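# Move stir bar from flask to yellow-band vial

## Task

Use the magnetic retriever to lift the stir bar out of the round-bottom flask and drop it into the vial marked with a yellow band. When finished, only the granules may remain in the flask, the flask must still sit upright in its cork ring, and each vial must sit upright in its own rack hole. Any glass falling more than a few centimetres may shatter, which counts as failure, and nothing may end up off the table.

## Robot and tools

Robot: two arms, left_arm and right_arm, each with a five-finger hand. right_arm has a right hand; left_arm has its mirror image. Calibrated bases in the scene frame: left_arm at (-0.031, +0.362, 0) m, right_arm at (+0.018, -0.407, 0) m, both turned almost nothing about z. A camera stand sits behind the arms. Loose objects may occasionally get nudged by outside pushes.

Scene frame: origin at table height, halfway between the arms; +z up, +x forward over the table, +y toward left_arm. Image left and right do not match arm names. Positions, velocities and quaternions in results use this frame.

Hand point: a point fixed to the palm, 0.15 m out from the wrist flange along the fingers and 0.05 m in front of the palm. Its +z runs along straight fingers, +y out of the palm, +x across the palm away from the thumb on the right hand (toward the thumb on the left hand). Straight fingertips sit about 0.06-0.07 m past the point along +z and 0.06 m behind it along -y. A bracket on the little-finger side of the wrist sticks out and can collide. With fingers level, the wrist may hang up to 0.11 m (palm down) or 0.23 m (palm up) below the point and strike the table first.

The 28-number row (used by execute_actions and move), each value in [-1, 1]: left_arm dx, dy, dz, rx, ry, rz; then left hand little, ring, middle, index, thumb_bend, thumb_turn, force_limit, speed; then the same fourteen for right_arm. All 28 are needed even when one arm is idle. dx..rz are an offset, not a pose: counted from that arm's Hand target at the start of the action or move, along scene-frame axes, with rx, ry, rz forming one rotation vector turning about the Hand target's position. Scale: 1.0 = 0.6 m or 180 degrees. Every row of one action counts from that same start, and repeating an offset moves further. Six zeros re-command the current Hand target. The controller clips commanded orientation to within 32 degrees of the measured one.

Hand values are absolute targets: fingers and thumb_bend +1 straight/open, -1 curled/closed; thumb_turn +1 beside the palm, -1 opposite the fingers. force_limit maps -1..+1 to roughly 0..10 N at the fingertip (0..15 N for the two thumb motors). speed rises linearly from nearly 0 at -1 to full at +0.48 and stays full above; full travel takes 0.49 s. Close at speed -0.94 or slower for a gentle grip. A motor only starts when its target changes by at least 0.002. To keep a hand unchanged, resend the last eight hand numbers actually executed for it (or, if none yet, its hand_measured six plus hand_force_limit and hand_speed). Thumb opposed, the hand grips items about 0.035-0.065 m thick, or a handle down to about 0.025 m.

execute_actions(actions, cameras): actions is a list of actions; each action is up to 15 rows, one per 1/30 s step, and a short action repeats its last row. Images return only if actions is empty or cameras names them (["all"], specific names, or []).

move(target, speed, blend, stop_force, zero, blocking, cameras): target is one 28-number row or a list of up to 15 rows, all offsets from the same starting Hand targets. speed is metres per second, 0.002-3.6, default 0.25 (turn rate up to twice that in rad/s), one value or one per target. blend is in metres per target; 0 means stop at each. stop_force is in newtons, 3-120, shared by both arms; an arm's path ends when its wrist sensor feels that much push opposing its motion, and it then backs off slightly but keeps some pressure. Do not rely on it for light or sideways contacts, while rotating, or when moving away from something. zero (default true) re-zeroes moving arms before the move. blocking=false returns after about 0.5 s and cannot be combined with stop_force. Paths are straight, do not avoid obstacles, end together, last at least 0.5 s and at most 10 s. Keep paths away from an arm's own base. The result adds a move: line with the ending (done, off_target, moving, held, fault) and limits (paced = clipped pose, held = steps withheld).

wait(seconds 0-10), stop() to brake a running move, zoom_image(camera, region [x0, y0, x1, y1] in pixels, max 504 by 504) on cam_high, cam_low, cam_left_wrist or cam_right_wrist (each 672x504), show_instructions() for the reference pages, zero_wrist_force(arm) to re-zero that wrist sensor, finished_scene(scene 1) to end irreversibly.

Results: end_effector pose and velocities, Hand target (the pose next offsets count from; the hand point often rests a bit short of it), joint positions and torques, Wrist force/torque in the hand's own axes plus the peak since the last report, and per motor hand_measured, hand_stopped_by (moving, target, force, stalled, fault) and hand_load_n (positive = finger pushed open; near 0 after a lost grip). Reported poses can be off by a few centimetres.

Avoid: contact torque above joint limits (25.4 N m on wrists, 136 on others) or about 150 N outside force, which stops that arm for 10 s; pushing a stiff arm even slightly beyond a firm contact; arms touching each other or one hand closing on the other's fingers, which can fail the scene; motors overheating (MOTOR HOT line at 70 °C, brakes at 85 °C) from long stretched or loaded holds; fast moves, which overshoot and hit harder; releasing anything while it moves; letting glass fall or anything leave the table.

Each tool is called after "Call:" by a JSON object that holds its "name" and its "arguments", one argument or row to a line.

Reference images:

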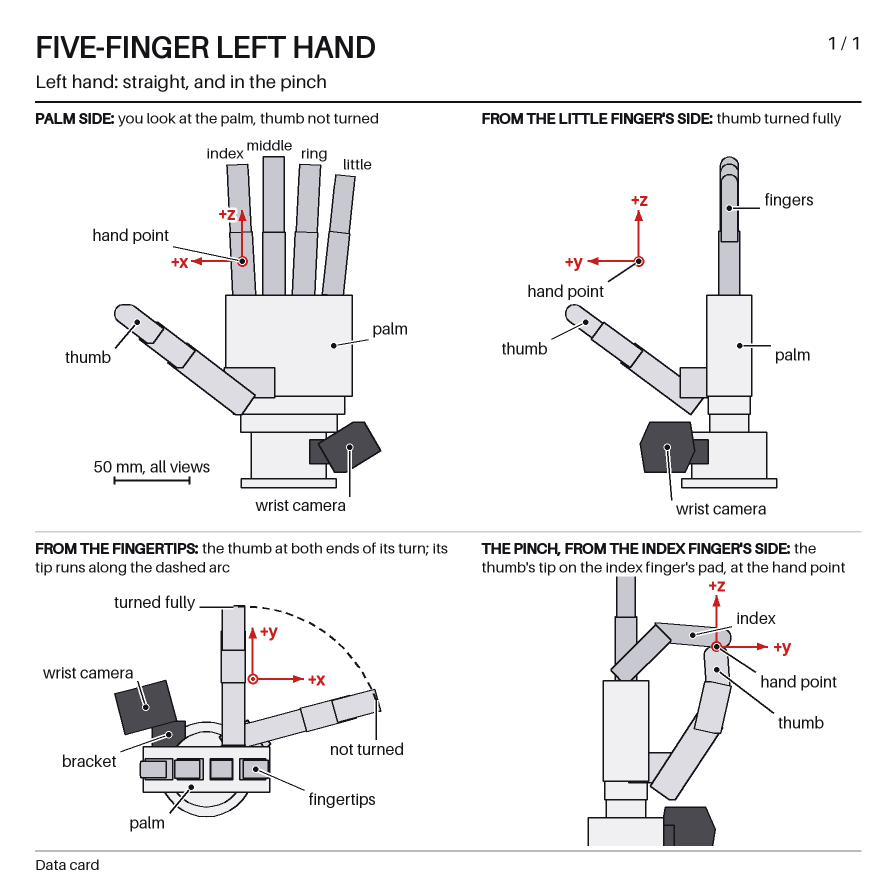

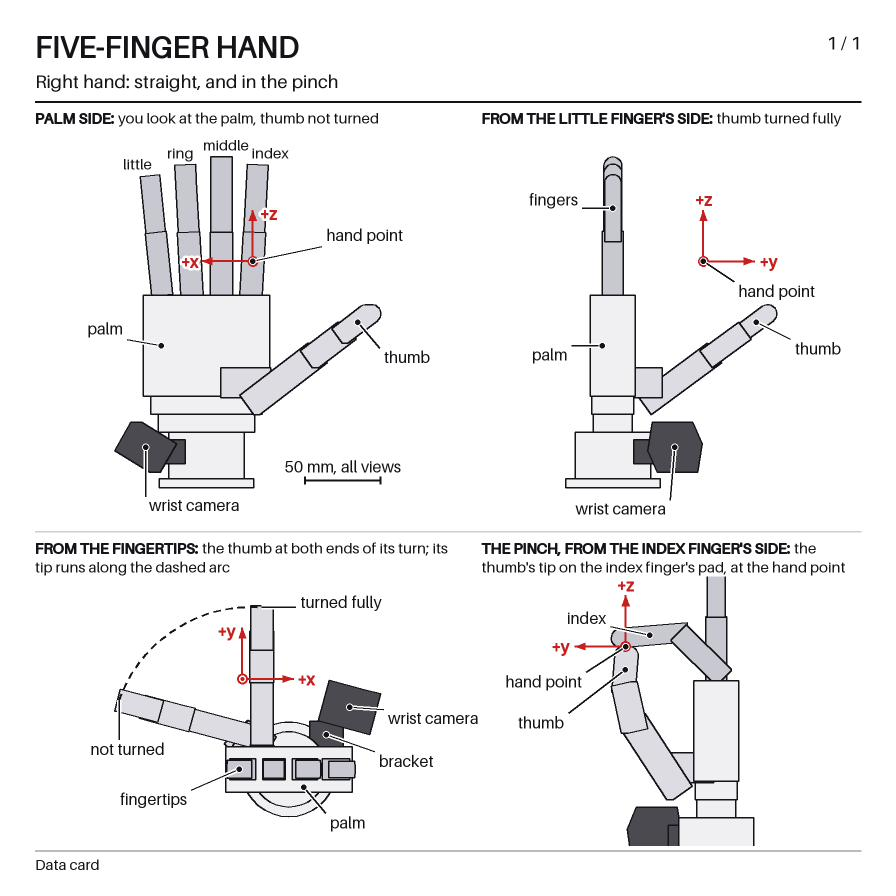

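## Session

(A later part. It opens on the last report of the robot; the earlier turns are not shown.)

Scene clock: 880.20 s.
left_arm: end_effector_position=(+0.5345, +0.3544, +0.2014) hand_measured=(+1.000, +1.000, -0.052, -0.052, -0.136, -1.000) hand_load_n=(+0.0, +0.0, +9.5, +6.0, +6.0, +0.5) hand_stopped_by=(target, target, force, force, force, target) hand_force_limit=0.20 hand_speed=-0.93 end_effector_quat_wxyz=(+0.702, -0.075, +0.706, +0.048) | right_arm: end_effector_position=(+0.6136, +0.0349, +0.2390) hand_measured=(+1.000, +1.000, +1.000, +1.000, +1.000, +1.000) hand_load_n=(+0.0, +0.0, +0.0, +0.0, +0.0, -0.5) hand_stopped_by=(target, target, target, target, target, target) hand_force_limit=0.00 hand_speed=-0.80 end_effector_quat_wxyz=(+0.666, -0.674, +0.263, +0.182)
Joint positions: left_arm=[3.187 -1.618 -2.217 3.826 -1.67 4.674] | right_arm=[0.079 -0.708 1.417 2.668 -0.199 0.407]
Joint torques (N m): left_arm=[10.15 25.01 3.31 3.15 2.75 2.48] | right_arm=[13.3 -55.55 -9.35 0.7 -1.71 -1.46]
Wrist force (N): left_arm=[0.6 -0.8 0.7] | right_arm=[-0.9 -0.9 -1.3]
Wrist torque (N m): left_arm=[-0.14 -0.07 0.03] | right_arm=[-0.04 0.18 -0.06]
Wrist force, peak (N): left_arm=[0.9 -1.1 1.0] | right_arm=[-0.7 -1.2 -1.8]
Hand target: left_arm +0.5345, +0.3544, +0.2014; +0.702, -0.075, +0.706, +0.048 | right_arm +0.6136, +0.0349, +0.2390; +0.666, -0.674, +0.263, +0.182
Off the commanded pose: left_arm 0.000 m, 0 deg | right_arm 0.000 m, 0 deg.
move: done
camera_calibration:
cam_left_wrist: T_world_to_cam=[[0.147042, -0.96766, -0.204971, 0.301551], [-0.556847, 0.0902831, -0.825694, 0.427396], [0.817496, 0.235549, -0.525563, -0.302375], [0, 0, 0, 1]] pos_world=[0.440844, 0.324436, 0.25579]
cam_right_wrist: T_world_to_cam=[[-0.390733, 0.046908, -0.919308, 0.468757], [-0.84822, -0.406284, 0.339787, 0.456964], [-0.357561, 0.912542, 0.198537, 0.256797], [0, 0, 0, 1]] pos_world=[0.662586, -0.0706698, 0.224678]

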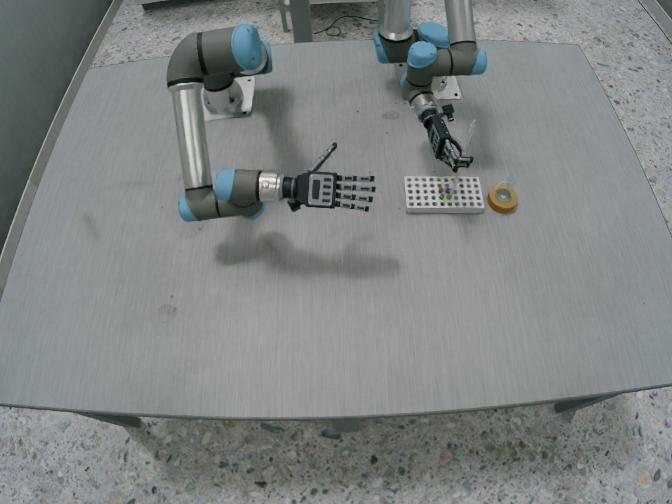

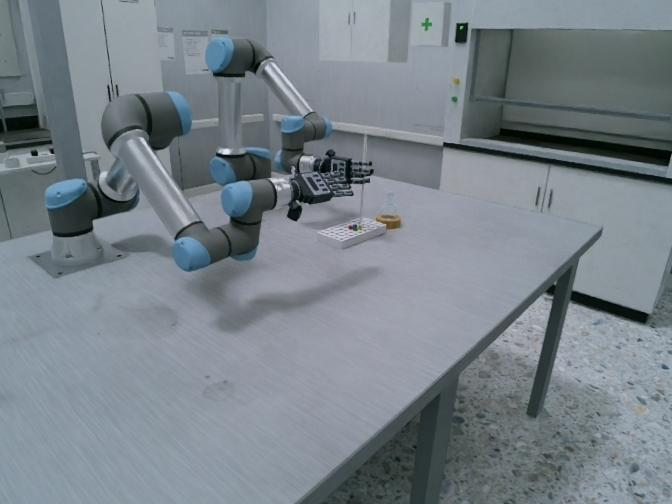

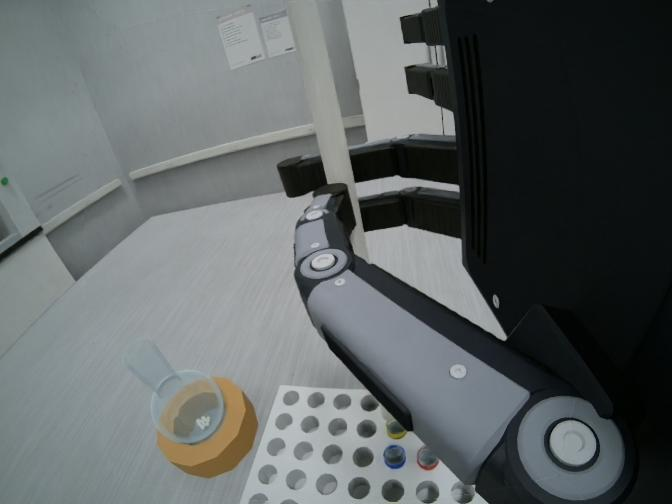

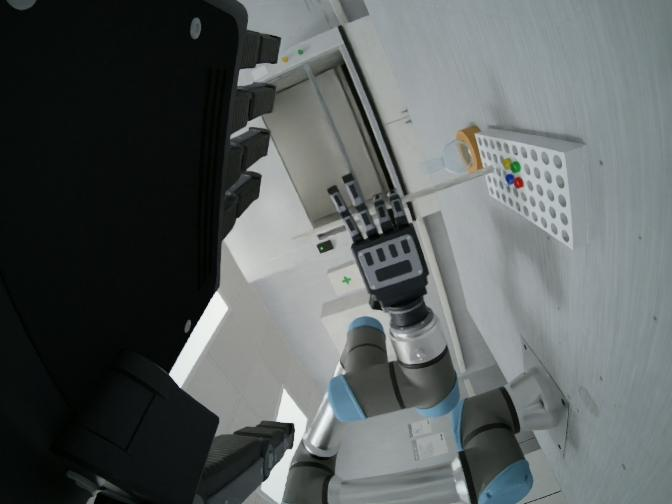

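Call:
{"name": "move", "arguments": {
  "target": [0,0.00667,0,0,0,0,1,1,-0.45,-0.45,-0.2,-1,0.2,-0.93,0,0,0,0,0,0,1,1,1,1,1,1,0,-0.8],
  "speed": 0.02,
  "stop_force": 5,
  "cameras": ["cam_right_wrist", "cam_left_wrist", "cam_low"]
}}

Call:
{"name": "zoom_image", "arguments": {
  "camera": "cam_right_wrist",
  "region": [488, 160, 502, 174]
}}

Call:
{"name": "zoom_image", "arguments": {
  "camera": "cam_left_wrist",
  "region": [380, 408, 410, 440]
}}

Scene clock: 885.30 s.
left_arm: end_effector_position=(+0.5345, +0.3584, +0.2014) hand_measured=(+1.000, +1.000, -0.052, -0.052, -0.136, -1.000) hand_load_n=(+0.0, +0.0, +9.0, +5.5, +6.5, +0.5) hand_stopped_by=(target, target, force, force, force, target) hand_force_limit=0.20 hand_speed=-0.93 end_effector_quat_wxyz=(+0.702, -0.075, +0.706, +0.048) | right_arm: end_effector_position=(+0.6136, +0.0349, +0.2390) hand_measured=(+1.000, +1.000, +1.000, +1.000, +1.000, +1.000) hand_load_n=(+0.0, +0.0, +0.0, +0.0, +0.0, +0.0) hand_stopped_by=(target, target, target, target, target, target) hand_force_limit=0.00 hand_speed=-0.80 end_effector_quat_wxyz=(+0.666, -0.674, +0.263, +0.182)
Joint positions: left_arm=[3.199 -1.615 -2.221 3.826 -1.657 4.674] | right_arm=[0.079 -0.708 1.417 2.668 -0.199 0.407]
Joint torques (N m): left_arm=[9.75 25.77 3.1 3.38 2.72 2.39] | right_arm=[13.18 -56 -9.13 0.91 -1.62 -1.4]
Wrist force (N): left_arm=[0.8 -1.0 1.0] | right_arm=[-1.1 -0.9 -1.3]
Wrist torque (N m): left_arm=[-0.19 -0.09 0.04] | right_arm=[-0.04 0.22 -0.07]
Wrist force, peak (N): left_arm=[1.1 -0.9 1.0] | right_arm=[-0.9 -1.1 -1.5]
Hand target: left_arm +0.5345, +0.3584, +0.2014; +0.702, -0.075, +0.706, +0.048 | right_arm +0.6136, +0.0349, +0.2390; +0.666, -0.674, +0.263, +0.182
Off the commanded pose: left_arm 0.000 m, 0 deg | right_arm 0.000 m, 0 deg.
move: done
camera_calibration:
cam_left_wrist: T_world_to_cam=[[0.147042, -0.96766, -0.204971, 0.305422], [-0.556847, 0.0902831, -0.825694, 0.427035], [0.817496, 0.235549, -0.525563, -0.303317], [0, 0, 0, 1]] pos_world=[0.440844, 0.328436, 0.25579]
cam_right_wrist: T_world_to_cam=[[-0.390733, 0.046908, -0.919308, 0.468757], [-0.84822, -0.406284, 0.339787, 0.456964], [-0.357561, 0.912542, 0.198537, 0.256797], [0, 0, 0, 1]] pos_world=[0.662586, -0.0706698, 0.224678]
Images, in order (width x height): cam_low 672x504, cam_left_wrist 672x504, cam_right_wrist 672x504.

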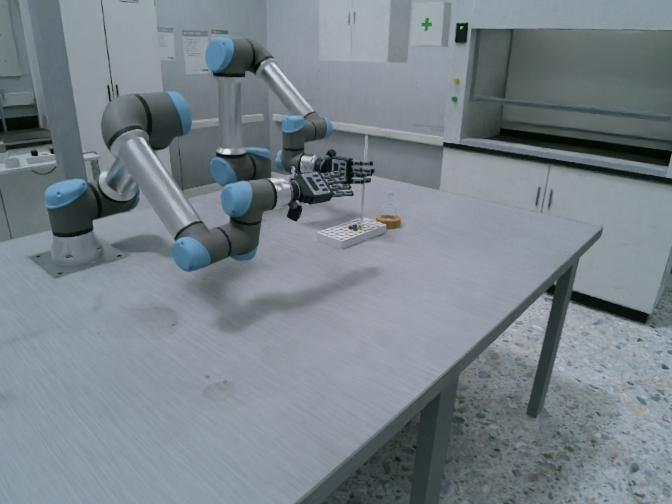

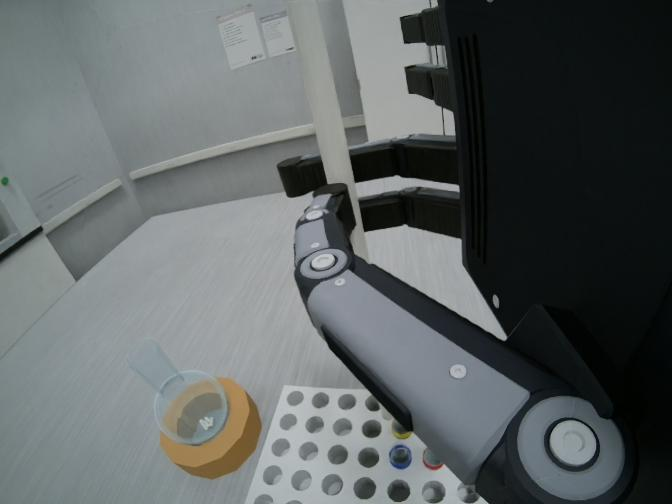

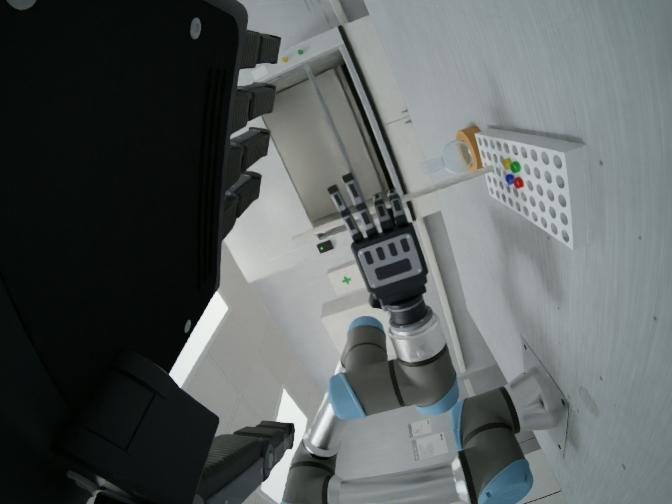

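Scaled by 36.000 from the camera's 672x504 image, which has a finer 960x720 frame.

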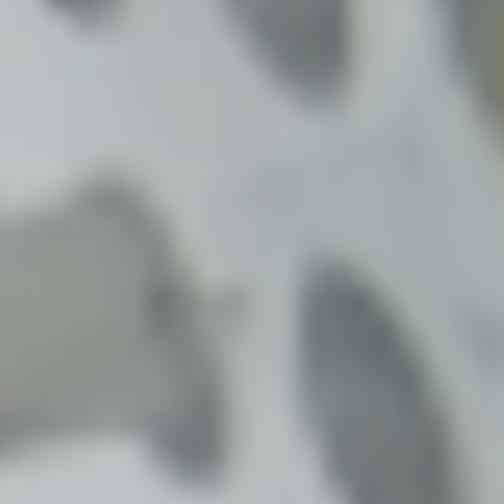

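Scaled by 15.750 from the camera's 672x504 image, which has a finer 960x720 frame.

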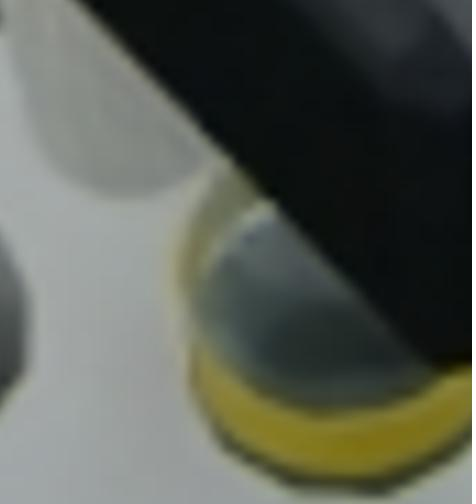

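Call:
{"name": "move", "arguments": {
  "target": [
    [0,0.008,0,0,0,0,1,1,-0.45,-0.45,-0.2,-1,0.2,-0.93,0,0,0,0,0,0,1,1,1,1,1,1,0,-0.8],
    [0,0.008,0.04,0,0,0,1,1,-0.45,-0.45,-0.2,-1,0.2,-0.93,0,0,0,0,0,0,1,1,1,1,1,1,0,-0.8]
  ],
  "speed": 0.03,
  "cameras": ["all"]
}}

Call:
{"name": "zoom_image", "arguments": {
  "camera": "cam_right_wrist",
  "region": [465, 160, 490, 185]
}}

Call:
{"name": "zoom_image", "arguments": {
  "camera": "cam_right_wrist",
  "region": [490, 155, 515, 180]
}}

Call:
{"name": "zoom_image", "arguments": {
  "camera": "cam_left_wrist",
  "region": [375, 405, 425, 455]
}}

Scene clock: 889.17 s.
left_arm: end_effector_position=(+0.5345, +0.3632, +0.2253) hand_measured=(+1.000, +1.000, -0.052, -0.052, -0.136, -1.000) hand_load_n=(+0.0, +0.0, +9.0, +5.5, +6.0, +0.5) hand_stopped_by=(target, target, force, force, force, target) hand_force_limit=0.20 hand_speed=-0.93 end_effector_quat_wxyz=(+0.702, -0.075, +0.706, +0.048) | right_arm: end_effector_position=(+0.6136, +0.0349, +0.2390) hand_measured=(+1.000, +1.000, +1.000, +1.000, +1.000, +1.000) hand_load_n=(+0.0, +0.0, +0.0, +0.0, +0.0, +0.0) hand_stopped_by=(target, target, target, target, target, target) hand_force_limit=0.00 hand_speed=-0.80 end_effector_quat_wxyz=(+0.666, -0.674, +0.263, +0.182) end_effector_velocity=(-0.001, +0.001, +0.003) end_effector_angular_velocity=(+0.000, -0.004, +0.001)
Joint positions: left_arm=[3.214 -1.568 -2.191 3.751 -1.642 4.674] | right_arm=[0.079 -0.708 1.417 2.668 -0.199 0.407]
Joint velocities: left_arm=[within noise] | right_arm=[0.002 -0.005 0 0 -0.001 0.001]
Joint torques (N m): left_arm=[9.79 24.81 30.65 -0.04 2.75 1.32] | right_arm=[13.19 -55.63 -9.93 0.67 -1.56 -1.37]
Wrist force (N): left_arm=[1.1 -0.9 0.9] | right_arm=[-0.5 -0.7 -1.1]
Wrist torque (N m): left_arm=[-0.21 -0.09 0.04] | right_arm=[-0.04 0.13 -0.04]
Wrist force, peak (N): left_arm=[1.1 -0.9 1.0] | right_arm=[-0.8 -1.1 -1.6]
Hand target: left_arm +0.5345, +0.3632, +0.2254; +0.702, -0.075, +0.706, +0.048 | right_arm +0.6136, +0.0349, +0.2390; +0.666, -0.674, +0.263, +0.182
Off the commanded pose: left_arm 0.000 m, 0 deg | right_arm 0.000 m, 0 deg.
move: done
camera_calibration:
cam_left_wrist: T_world_to_cam=[[0.147042, -0.96766, -0.204971, 0.314965], [-0.556847, 0.0902831, -0.825694, 0.446336], [0.817496, 0.235549, -0.525563, -0.291887], [0, 0, 0, 1]] pos_world=[0.440844, 0.333236, 0.27969]
cam_right_wrist: T_world_to_cam=[[-0.390733, 0.046908, -0.919308, 0.468757], [-0.84822, -0.406284, 0.339787, 0.456964], [-0.357561, 0.912542, 0.198537, 0.256797], [0, 0, 0, 1]] pos_world=[0.662586, -0.0706698, 0.224678]

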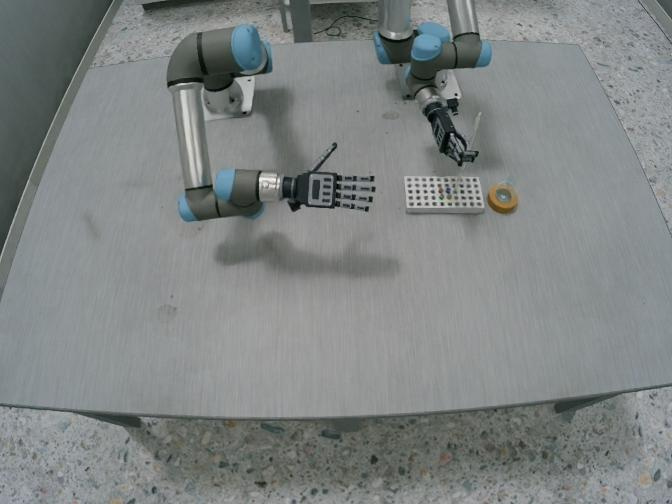

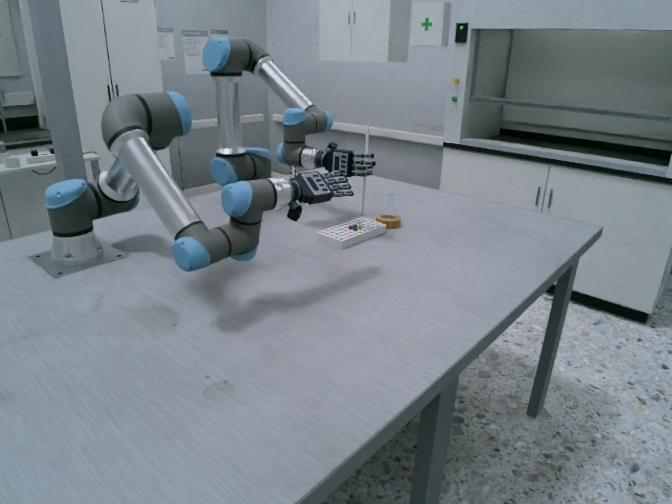

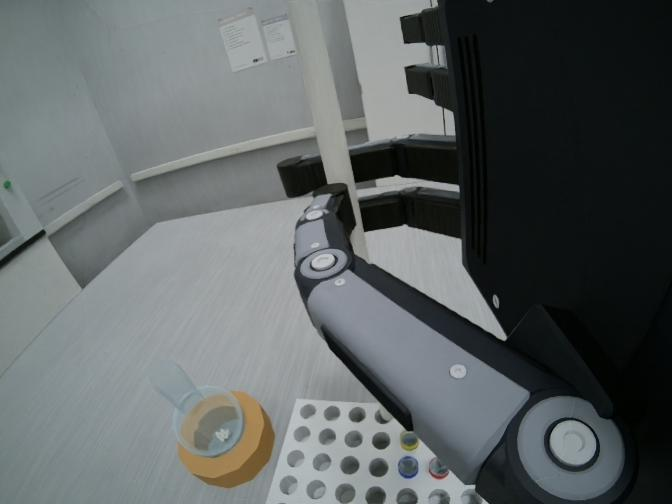

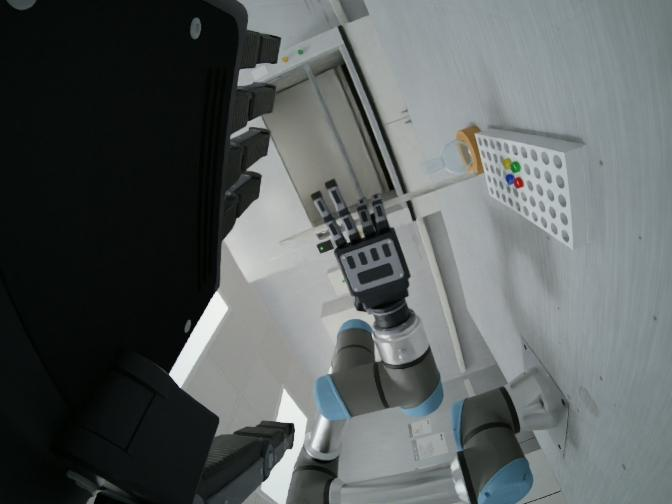

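Scaled by 20.160 from the camera's 672x504 image, which has a finer 960x720 frame.

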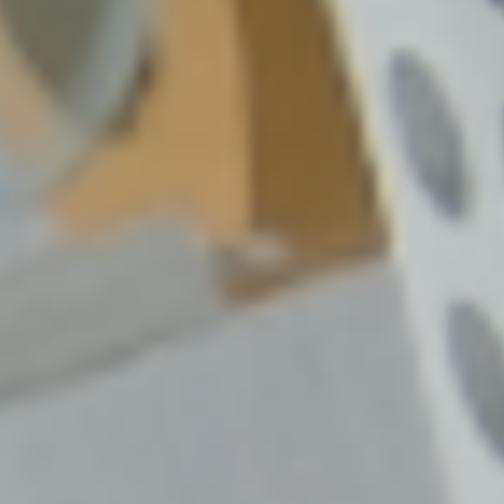

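Scaled by 20.160 from the camera's 672x504 image, which has a finer 960x720 frame.

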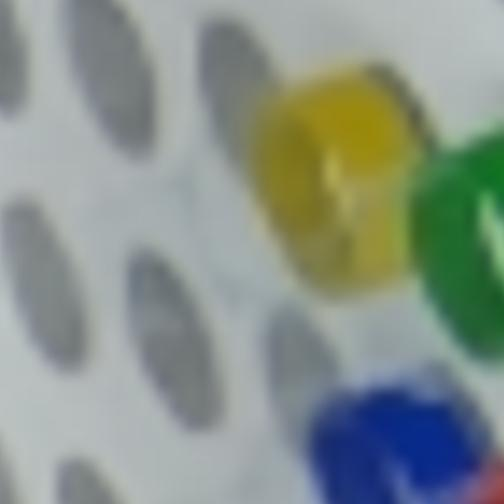

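Scaled by 10.080 from the camera's 672x504 image, which has a finer 960x720 frame.

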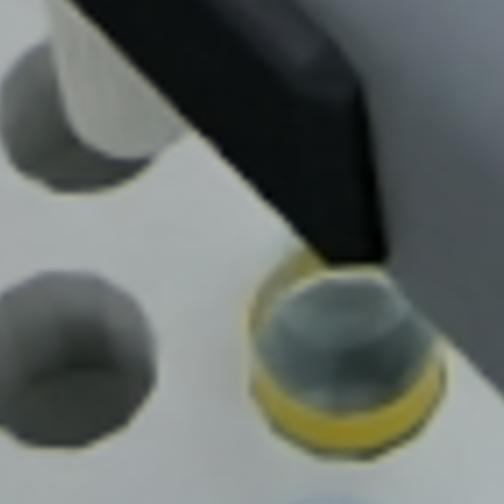

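Call:
{"name": "zoom_image", "arguments": {
  "camera": "cam_left_wrist",
  "region": [396, 424, 424, 456]
}}

Call:
{"name": "zoom_image", "arguments": {
  "camera": "cam_left_wrist",
  "region": [394, 452, 424, 484]
}}

Call:
{"name": "zoom_image", "arguments": {
  "camera": "cam_right_wrist",
  "region": [496, 154, 514, 172]
}}

Call:
{"name": "zoom_image", "arguments": {
  "camera": "cam_right_wrist",
  "region": [470, 166, 484, 180]
}}

Scaled by 15.750 from the camera's 672x504 image, which has a finer 960x720 frame.

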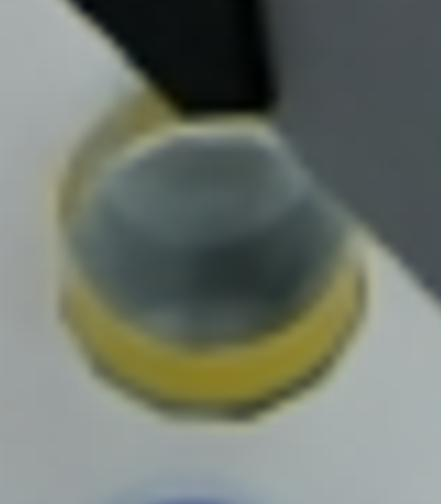

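Scaled by 15.750 from the camera's 672x504 image, which has a finer 960x720 frame.

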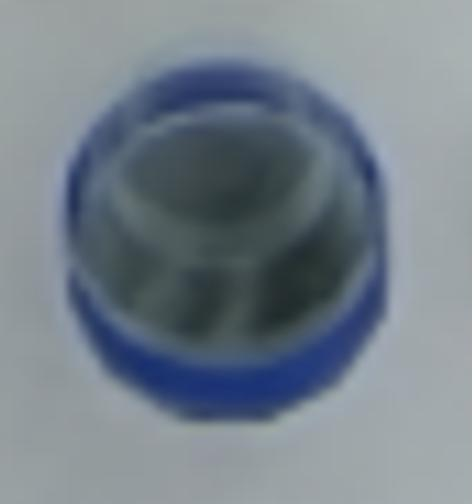

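Scaled by 28.000 from the camera's 672x504 image, which has a finer 960x720 frame.

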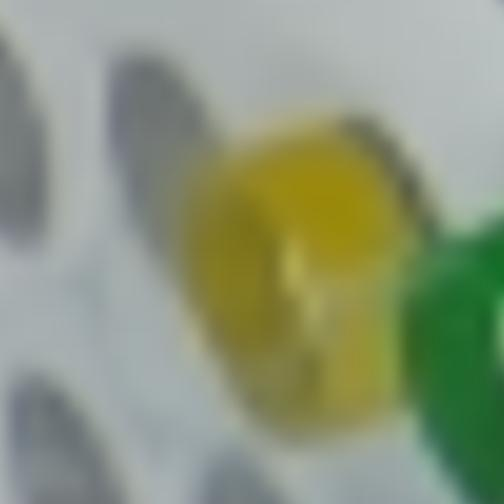

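Scaled by 36.000 from the camera's 672x504 image, which has a finer 960x720 frame.

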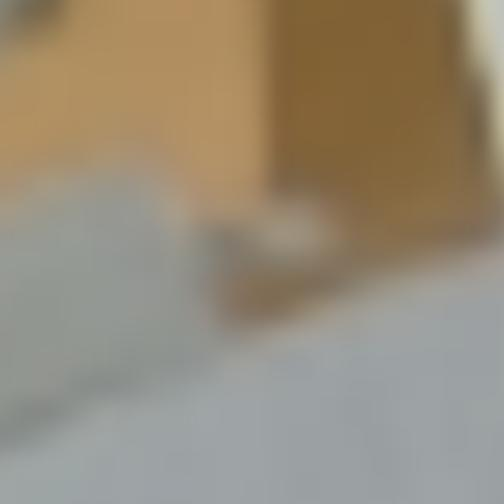

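Call:
{"name": "move", "arguments": {
  "target": [0.02367,-0.16383,-0.033,0.1913,0.0337,-0.0016,1,1,-0.45,-0.45,-0.2,-1,0.2,-0.93,0,0,0,0,0,0,1,1,1,1,1,1,0,-0.8],
  "speed": 0.05,
  "cameras": ["all"]
}}

Call:
{"name": "zoom_image", "arguments": {
  "camera": "cam_left_wrist",
  "region": [350, 370, 450, 470]
}}

Call:
{"name": "zoom_image", "arguments": {
  "camera": "cam_right_wrist",
  "region": [475, 145, 525, 195]
}}

Scene clock: 996.70 s.
left_arm: end_effector_position=(+0.5487, +0.2650, +0.2056) hand_measured=(+1.000, +1.000, -0.052, -0.052, -0.136, -1.000) hand_load_n=(+0.0, +0.5, +9.5, +5.5, +6.5, +0.5) hand_stopped_by=(target, target, force, force, force, target) hand_force_limit=0.20 hand_speed=-0.93 end_effector_quat_wxyz=(+0.655, +0.140, +0.696, +0.257) | right_arm: end_effector_position=(+0.6136, +0.0349, +0.2390) hand_measured=(+1.000, +1.000, +1.000, +1.000, +1.000, +1.000) hand_load_n=(-0.5, +0.0, +0.0, +0.0, +0.0, +0.0) hand_stopped_by=(target, target, target, target, target, target) hand_force_limit=0.00 hand_speed=-0.80 end_effector_quat_wxyz=(+0.666, -0.674, +0.263, +0.182)
Joint positions: left_arm=[2.91 -1.809 -2.108 3.908 -1.947 5.281] | right_arm=[0.079 -0.708 1.417 2.668 -0.199 0.407]
Joint torques (N m): left_arm=[-9.95 18.59 28.42 3.2 -2.35 2.35] | right_arm=[12.78 -54.05 -9.06 0.53 -1.82 -1.34]
Wrist force (N): left_arm=[1.4 -1.6 0.7] | right_arm=[-0.6 -0.8 -1.2]
Wrist torque (N m): left_arm=[-0.31 -0.10 -0.02] | right_arm=[-0.06 0.13 -0.05]
Wrist force, peak (N): left_arm=[1.4 -1.9 0.9] | right_arm=[-1.1 -1.0 -1.8]
Hand target: left_arm +0.5487, +0.2649, +0.2056; +0.655, +0.140, +0.696, +0.257 | right_arm +0.6136, +0.0349, +0.2390; +0.666, -0.674, +0.263, +0.182
Off the commanded pose: left_arm 0.000 m, 0 deg | right_arm 0.000 m, 0 deg.
move: done
camera_calibration:
cam_left_wrist: T_world_to_cam=[[0.0918262, -0.678932, -0.728436, 0.275162], [-0.631451, 0.525934, -0.569792, 0.319721], [0.769959, 0.512294, -0.380418, -0.367772], [0, 0, 0, 1]] pos_world=[0.459791, 0.207071, 0.242706]
cam_right_wrist: T_world_to_cam=[[-0.390733, 0.046908, -0.919308, 0.468757], [-0.84822, -0.406284, 0.339787, 0.456964], [-0.357561, 0.912542, 0.198537, 0.256797], [0, 0, 0, 1]] pos_world=[0.662586, -0.0706698, 0.224678]

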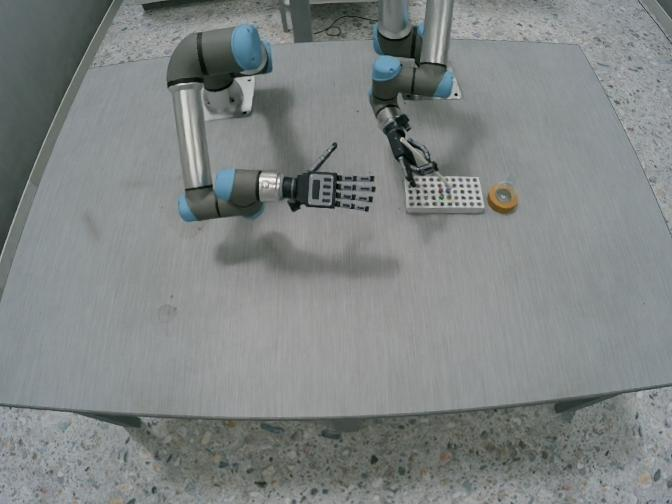

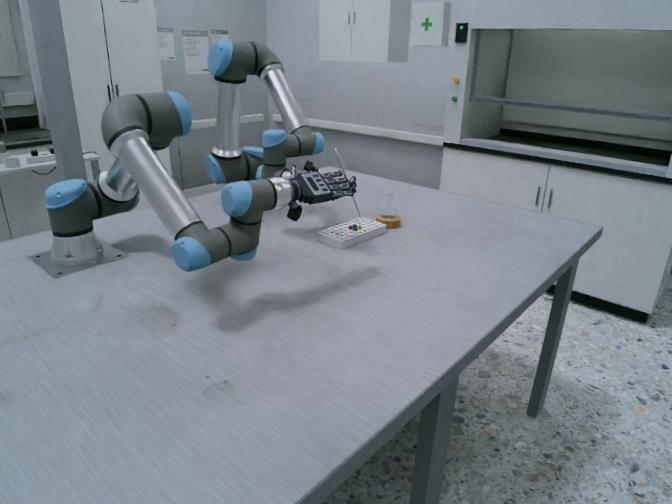

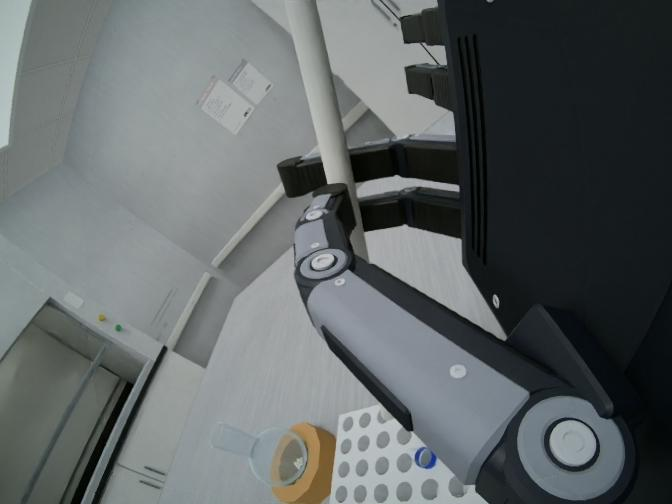

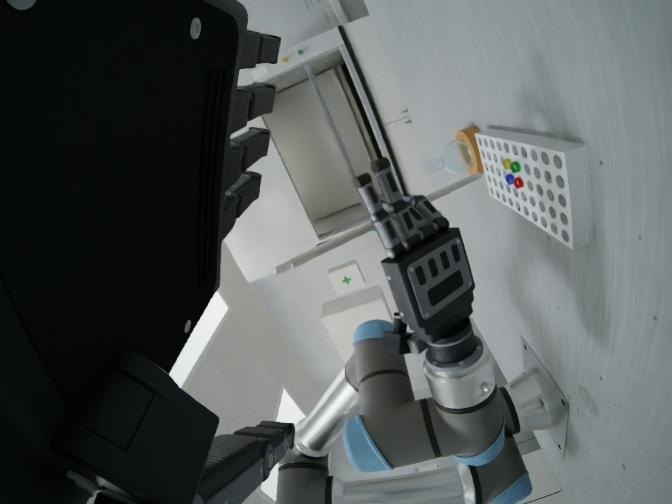

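Scaled by 5.040 from the camera's 672x504 image, which has a finer 960x720 frame.

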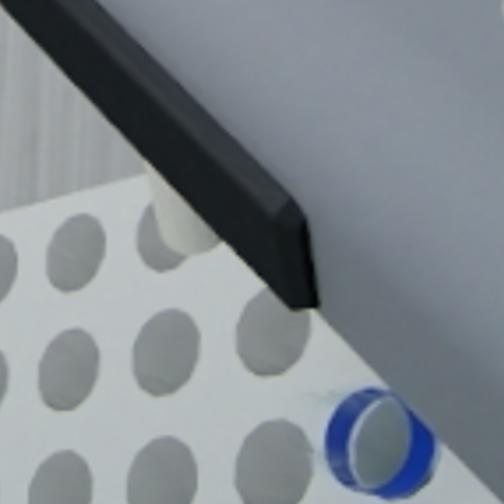

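Scaled by 10.080 from the camera's 672x504 image, which has a finer 960x720 frame.

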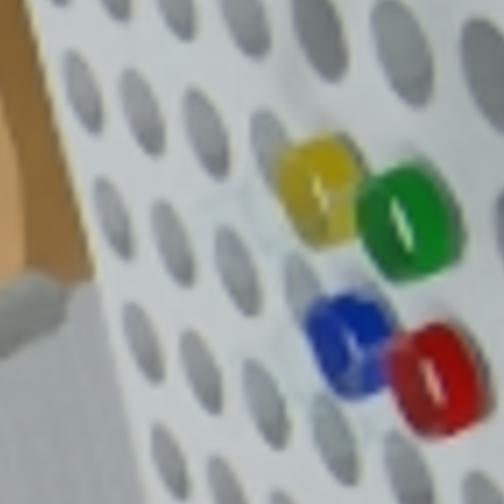

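Call:
{"name": "zoom_image", "arguments": {
  "camera": "cam_left_wrist",
  "region": [372, 396, 404, 432]
}}

Call:
{"name": "zoom_image", "arguments": {
  "camera": "cam_right_wrist",
  "region": [470, 165, 490, 185]
}}

Call:
{"name": "zoom_image", "arguments": {
  "camera": "cam_low",
  "region": [348, 205, 368, 230]
}}

Call:
{"name": "zoom_image", "arguments": {
  "camera": "cam_high",
  "region": [430, 170, 465, 205]
}}

Scaled by 14.000 from the camera's 672x504 image, which has a finer 960x720 frame.

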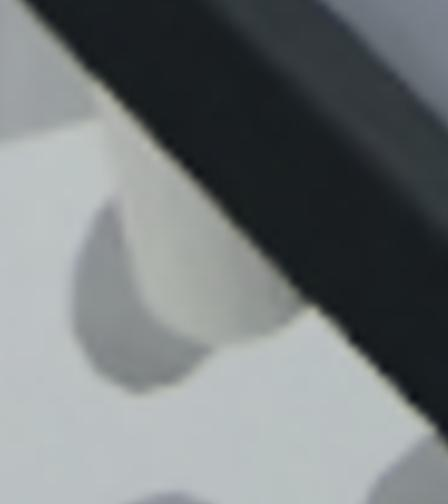

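Scaled by 25.200 from the camera's 672x504 image, which has a finer 960x720 frame.

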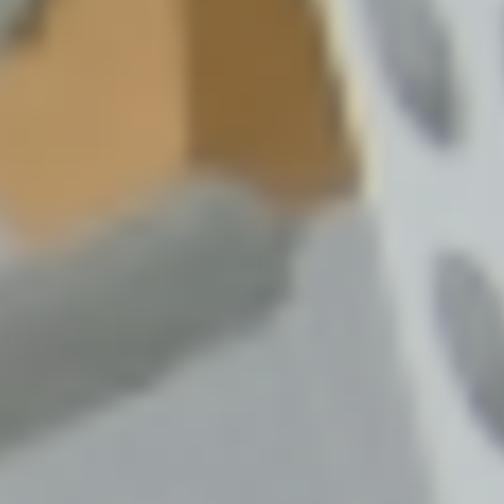

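Scaled by 20.160.

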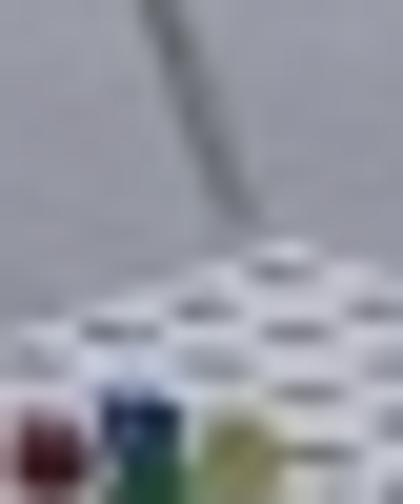

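Scaled by 14.400.

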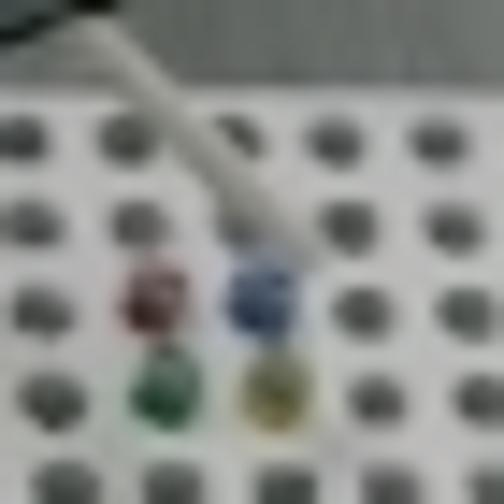

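Call:
{"name": "move", "arguments": {
  "target": [-0.1037,0.0452,0,0,0,-0.3056,1,1,-0.45,-0.45,-0.2,-1,0.2,-0.93,0,0,0,0,0,0,1,1,1,1,1,1,0,-0.8],
  "speed": 0.07,
  "cameras": ["all"]
}}

Call:
{"name": "zoom_image", "arguments": {
  "camera": "cam_left_wrist",
  "region": [350, 370, 450, 470]
}}

Call:
{"name": "zoom_image", "arguments": {
  "camera": "cam_right_wrist",
  "region": [465, 150, 505, 190]
}}

Scene clock: 1021.13 s.
left_arm: end_effector_position=(+0.4865, +0.2920, +0.2056) hand_measured=(+1.000, +1.000, -0.052, -0.052, -0.136, -1.000) hand_load_n=(+0.0, +0.0, +9.0, +5.5, +6.0, +0.5) hand_stopped_by=(target, target, force, force, force, target) hand_force_limit=0.20 hand_speed=-0.93 end_effector_quat_wxyz=(+0.700, +0.446, +0.553, -0.075) | right_arm: end_effector_position=(+0.6136, +0.0349, +0.2390) hand_measured=(+1.000, +1.000, +1.000, +1.000, +1.000, +1.000) hand_load_n=(+0.0, +0.0, +0.0, +0.0, +0.0, -0.5) hand_stopped_by=(target, target, target, target, target, target) hand_force_limit=0.00 hand_speed=-0.80 end_effector_quat_wxyz=(+0.666, -0.674, +0.263, +0.182)
Joint positions: left_arm=[3.774 -1.588 -2.375 3.895 -0.123 5.352] | right_arm=[0.079 -0.708 1.417 2.668 -0.199 0.407]
Joint torques (N m): left_arm=[11.18 7.04 27.07 -1.77 3 2.36] | right_arm=[13.16 -53.99 -9.58 0.63 -1.74 -1.32]
Wrist force (N): left_arm=[1.3 -2.2 1.0] | right_arm=[-0.7 -0.7 -1.2]
Wrist torque (N m): left_arm=[-0.39 -0.12 0.00] | right_arm=[-0.02 0.16 -0.05]
Wrist force, peak (N): left_arm=[1.6 -2.2 0.8] | right_arm=[-0.6 -1.4 -1.7]
Hand target: left_arm +0.4865, +0.2921, +0.2056; +0.700, +0.446, +0.553, -0.075 | right_arm +0.6136, +0.0349, +0.2390; +0.666, -0.674, +0.263, +0.182
Off the commanded pose: left_arm 0.000 m, 0 deg | right_arm 0.000 m, 0 deg.
move: done
camera_calibration:
cam_left_wrist: T_world_to_cam=[[-0.503072, -0.464707, -0.728674, 0.526142], [0.0690421, 0.818829, -0.56987, -0.160114], [0.861482, -0.336995, -0.379846, -0.130407], [0, 0, 0, 1]] pos_world=[0.388085, 0.331662, 0.242607]
cam_right_wrist: T_world_to_cam=[[-0.390733, 0.046908, -0.919308, 0.468757], [-0.84822, -0.406284, 0.339787, 0.456964], [-0.357561, 0.912542, 0.198537, 0.256797], [0, 0, 0, 1]] pos_world=[0.662586, -0.0706698, 0.224678]

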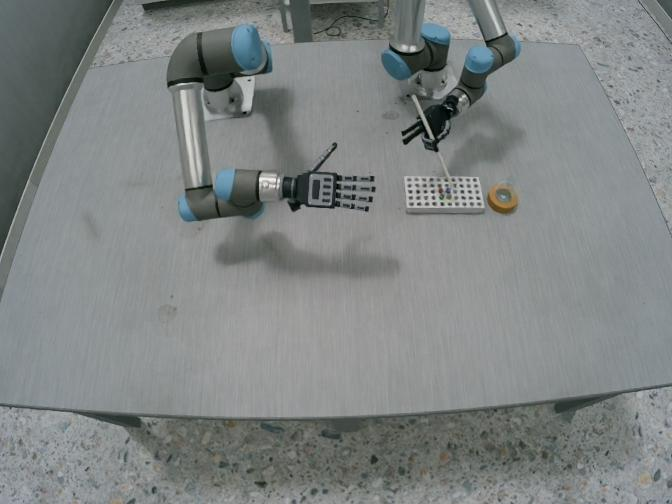

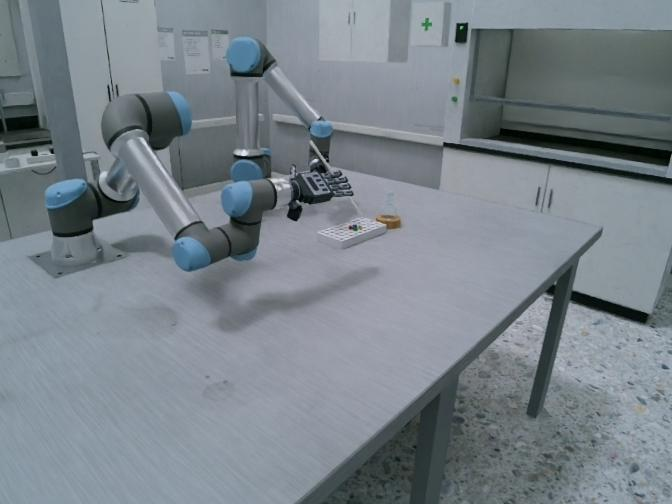

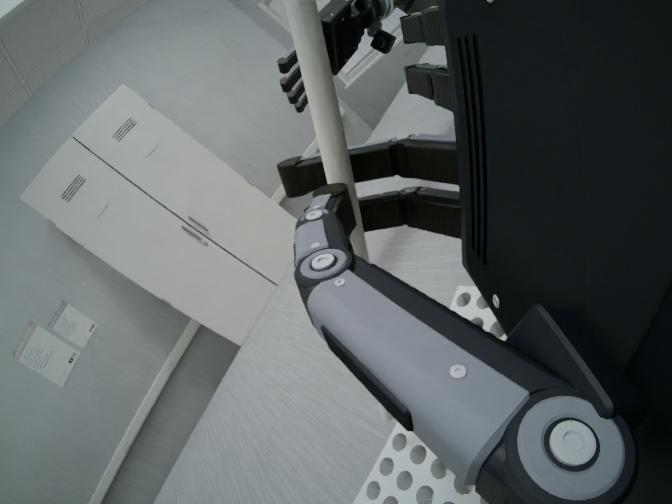

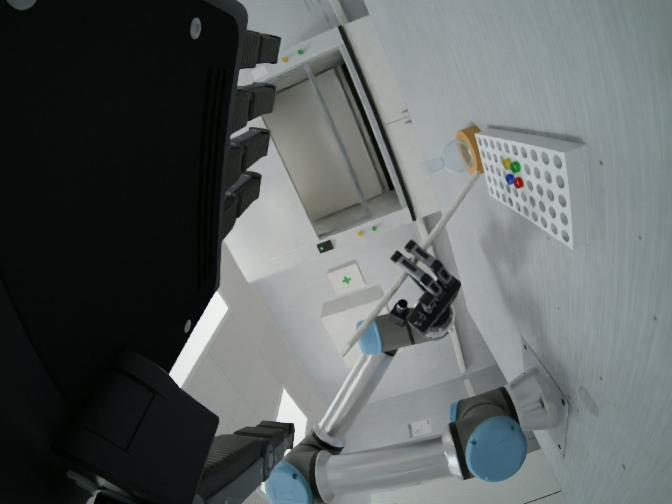

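Scaled by 5.040 from the camera's 672x504 image, which has a finer 960x720 frame.

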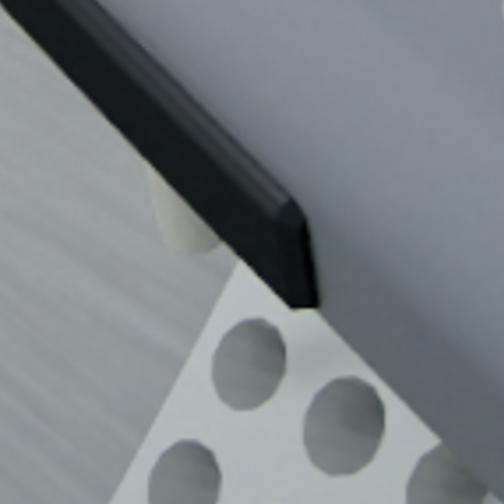

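Scaled by 12.600 from the camera's 672x504 image, which has a finer 960x720 frame.

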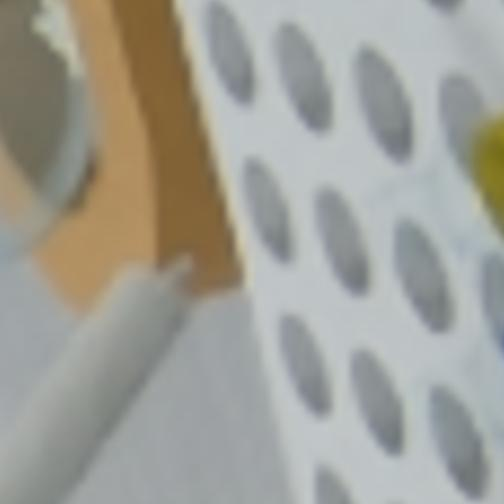

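Call:
{"name": "zoom_image", "arguments": {
  "camera": "cam_right_wrist",
  "region": [468, 164, 488, 184]
}}

Call:
{"name": "zoom_image", "arguments": {
  "camera": "cam_high",
  "region": [430, 170, 465, 205]
}}

Call:
{"name": "zoom_image", "arguments": {
  "camera": "cam_low",
  "region": [343, 205, 373, 235]
}}

Scaled by 25.200 from the camera's 672x504 image, which has a finer 960x720 frame.

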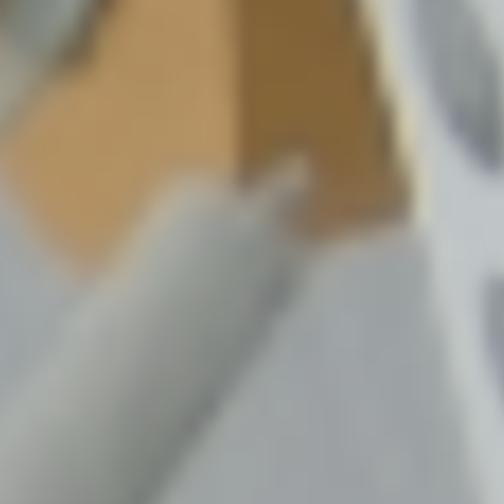

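Scaled by 14.400.

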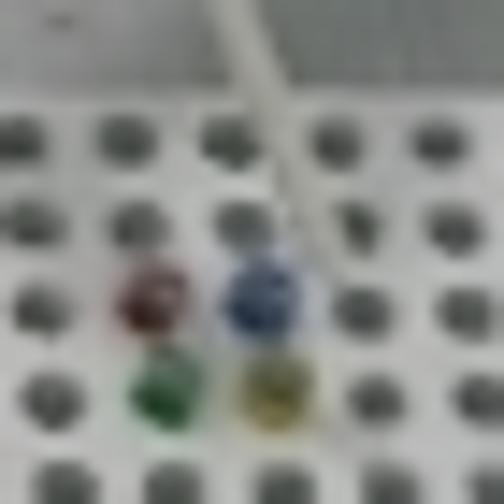

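Scaled by 16.800.

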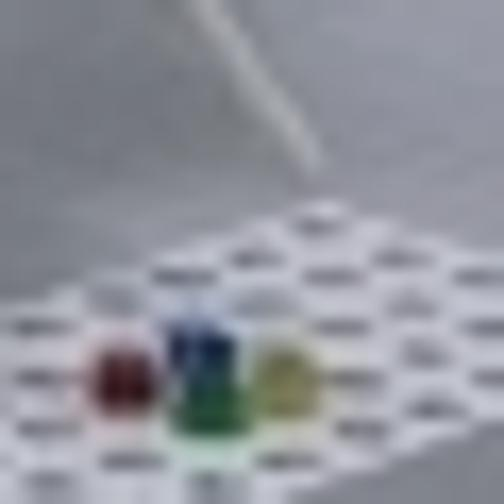

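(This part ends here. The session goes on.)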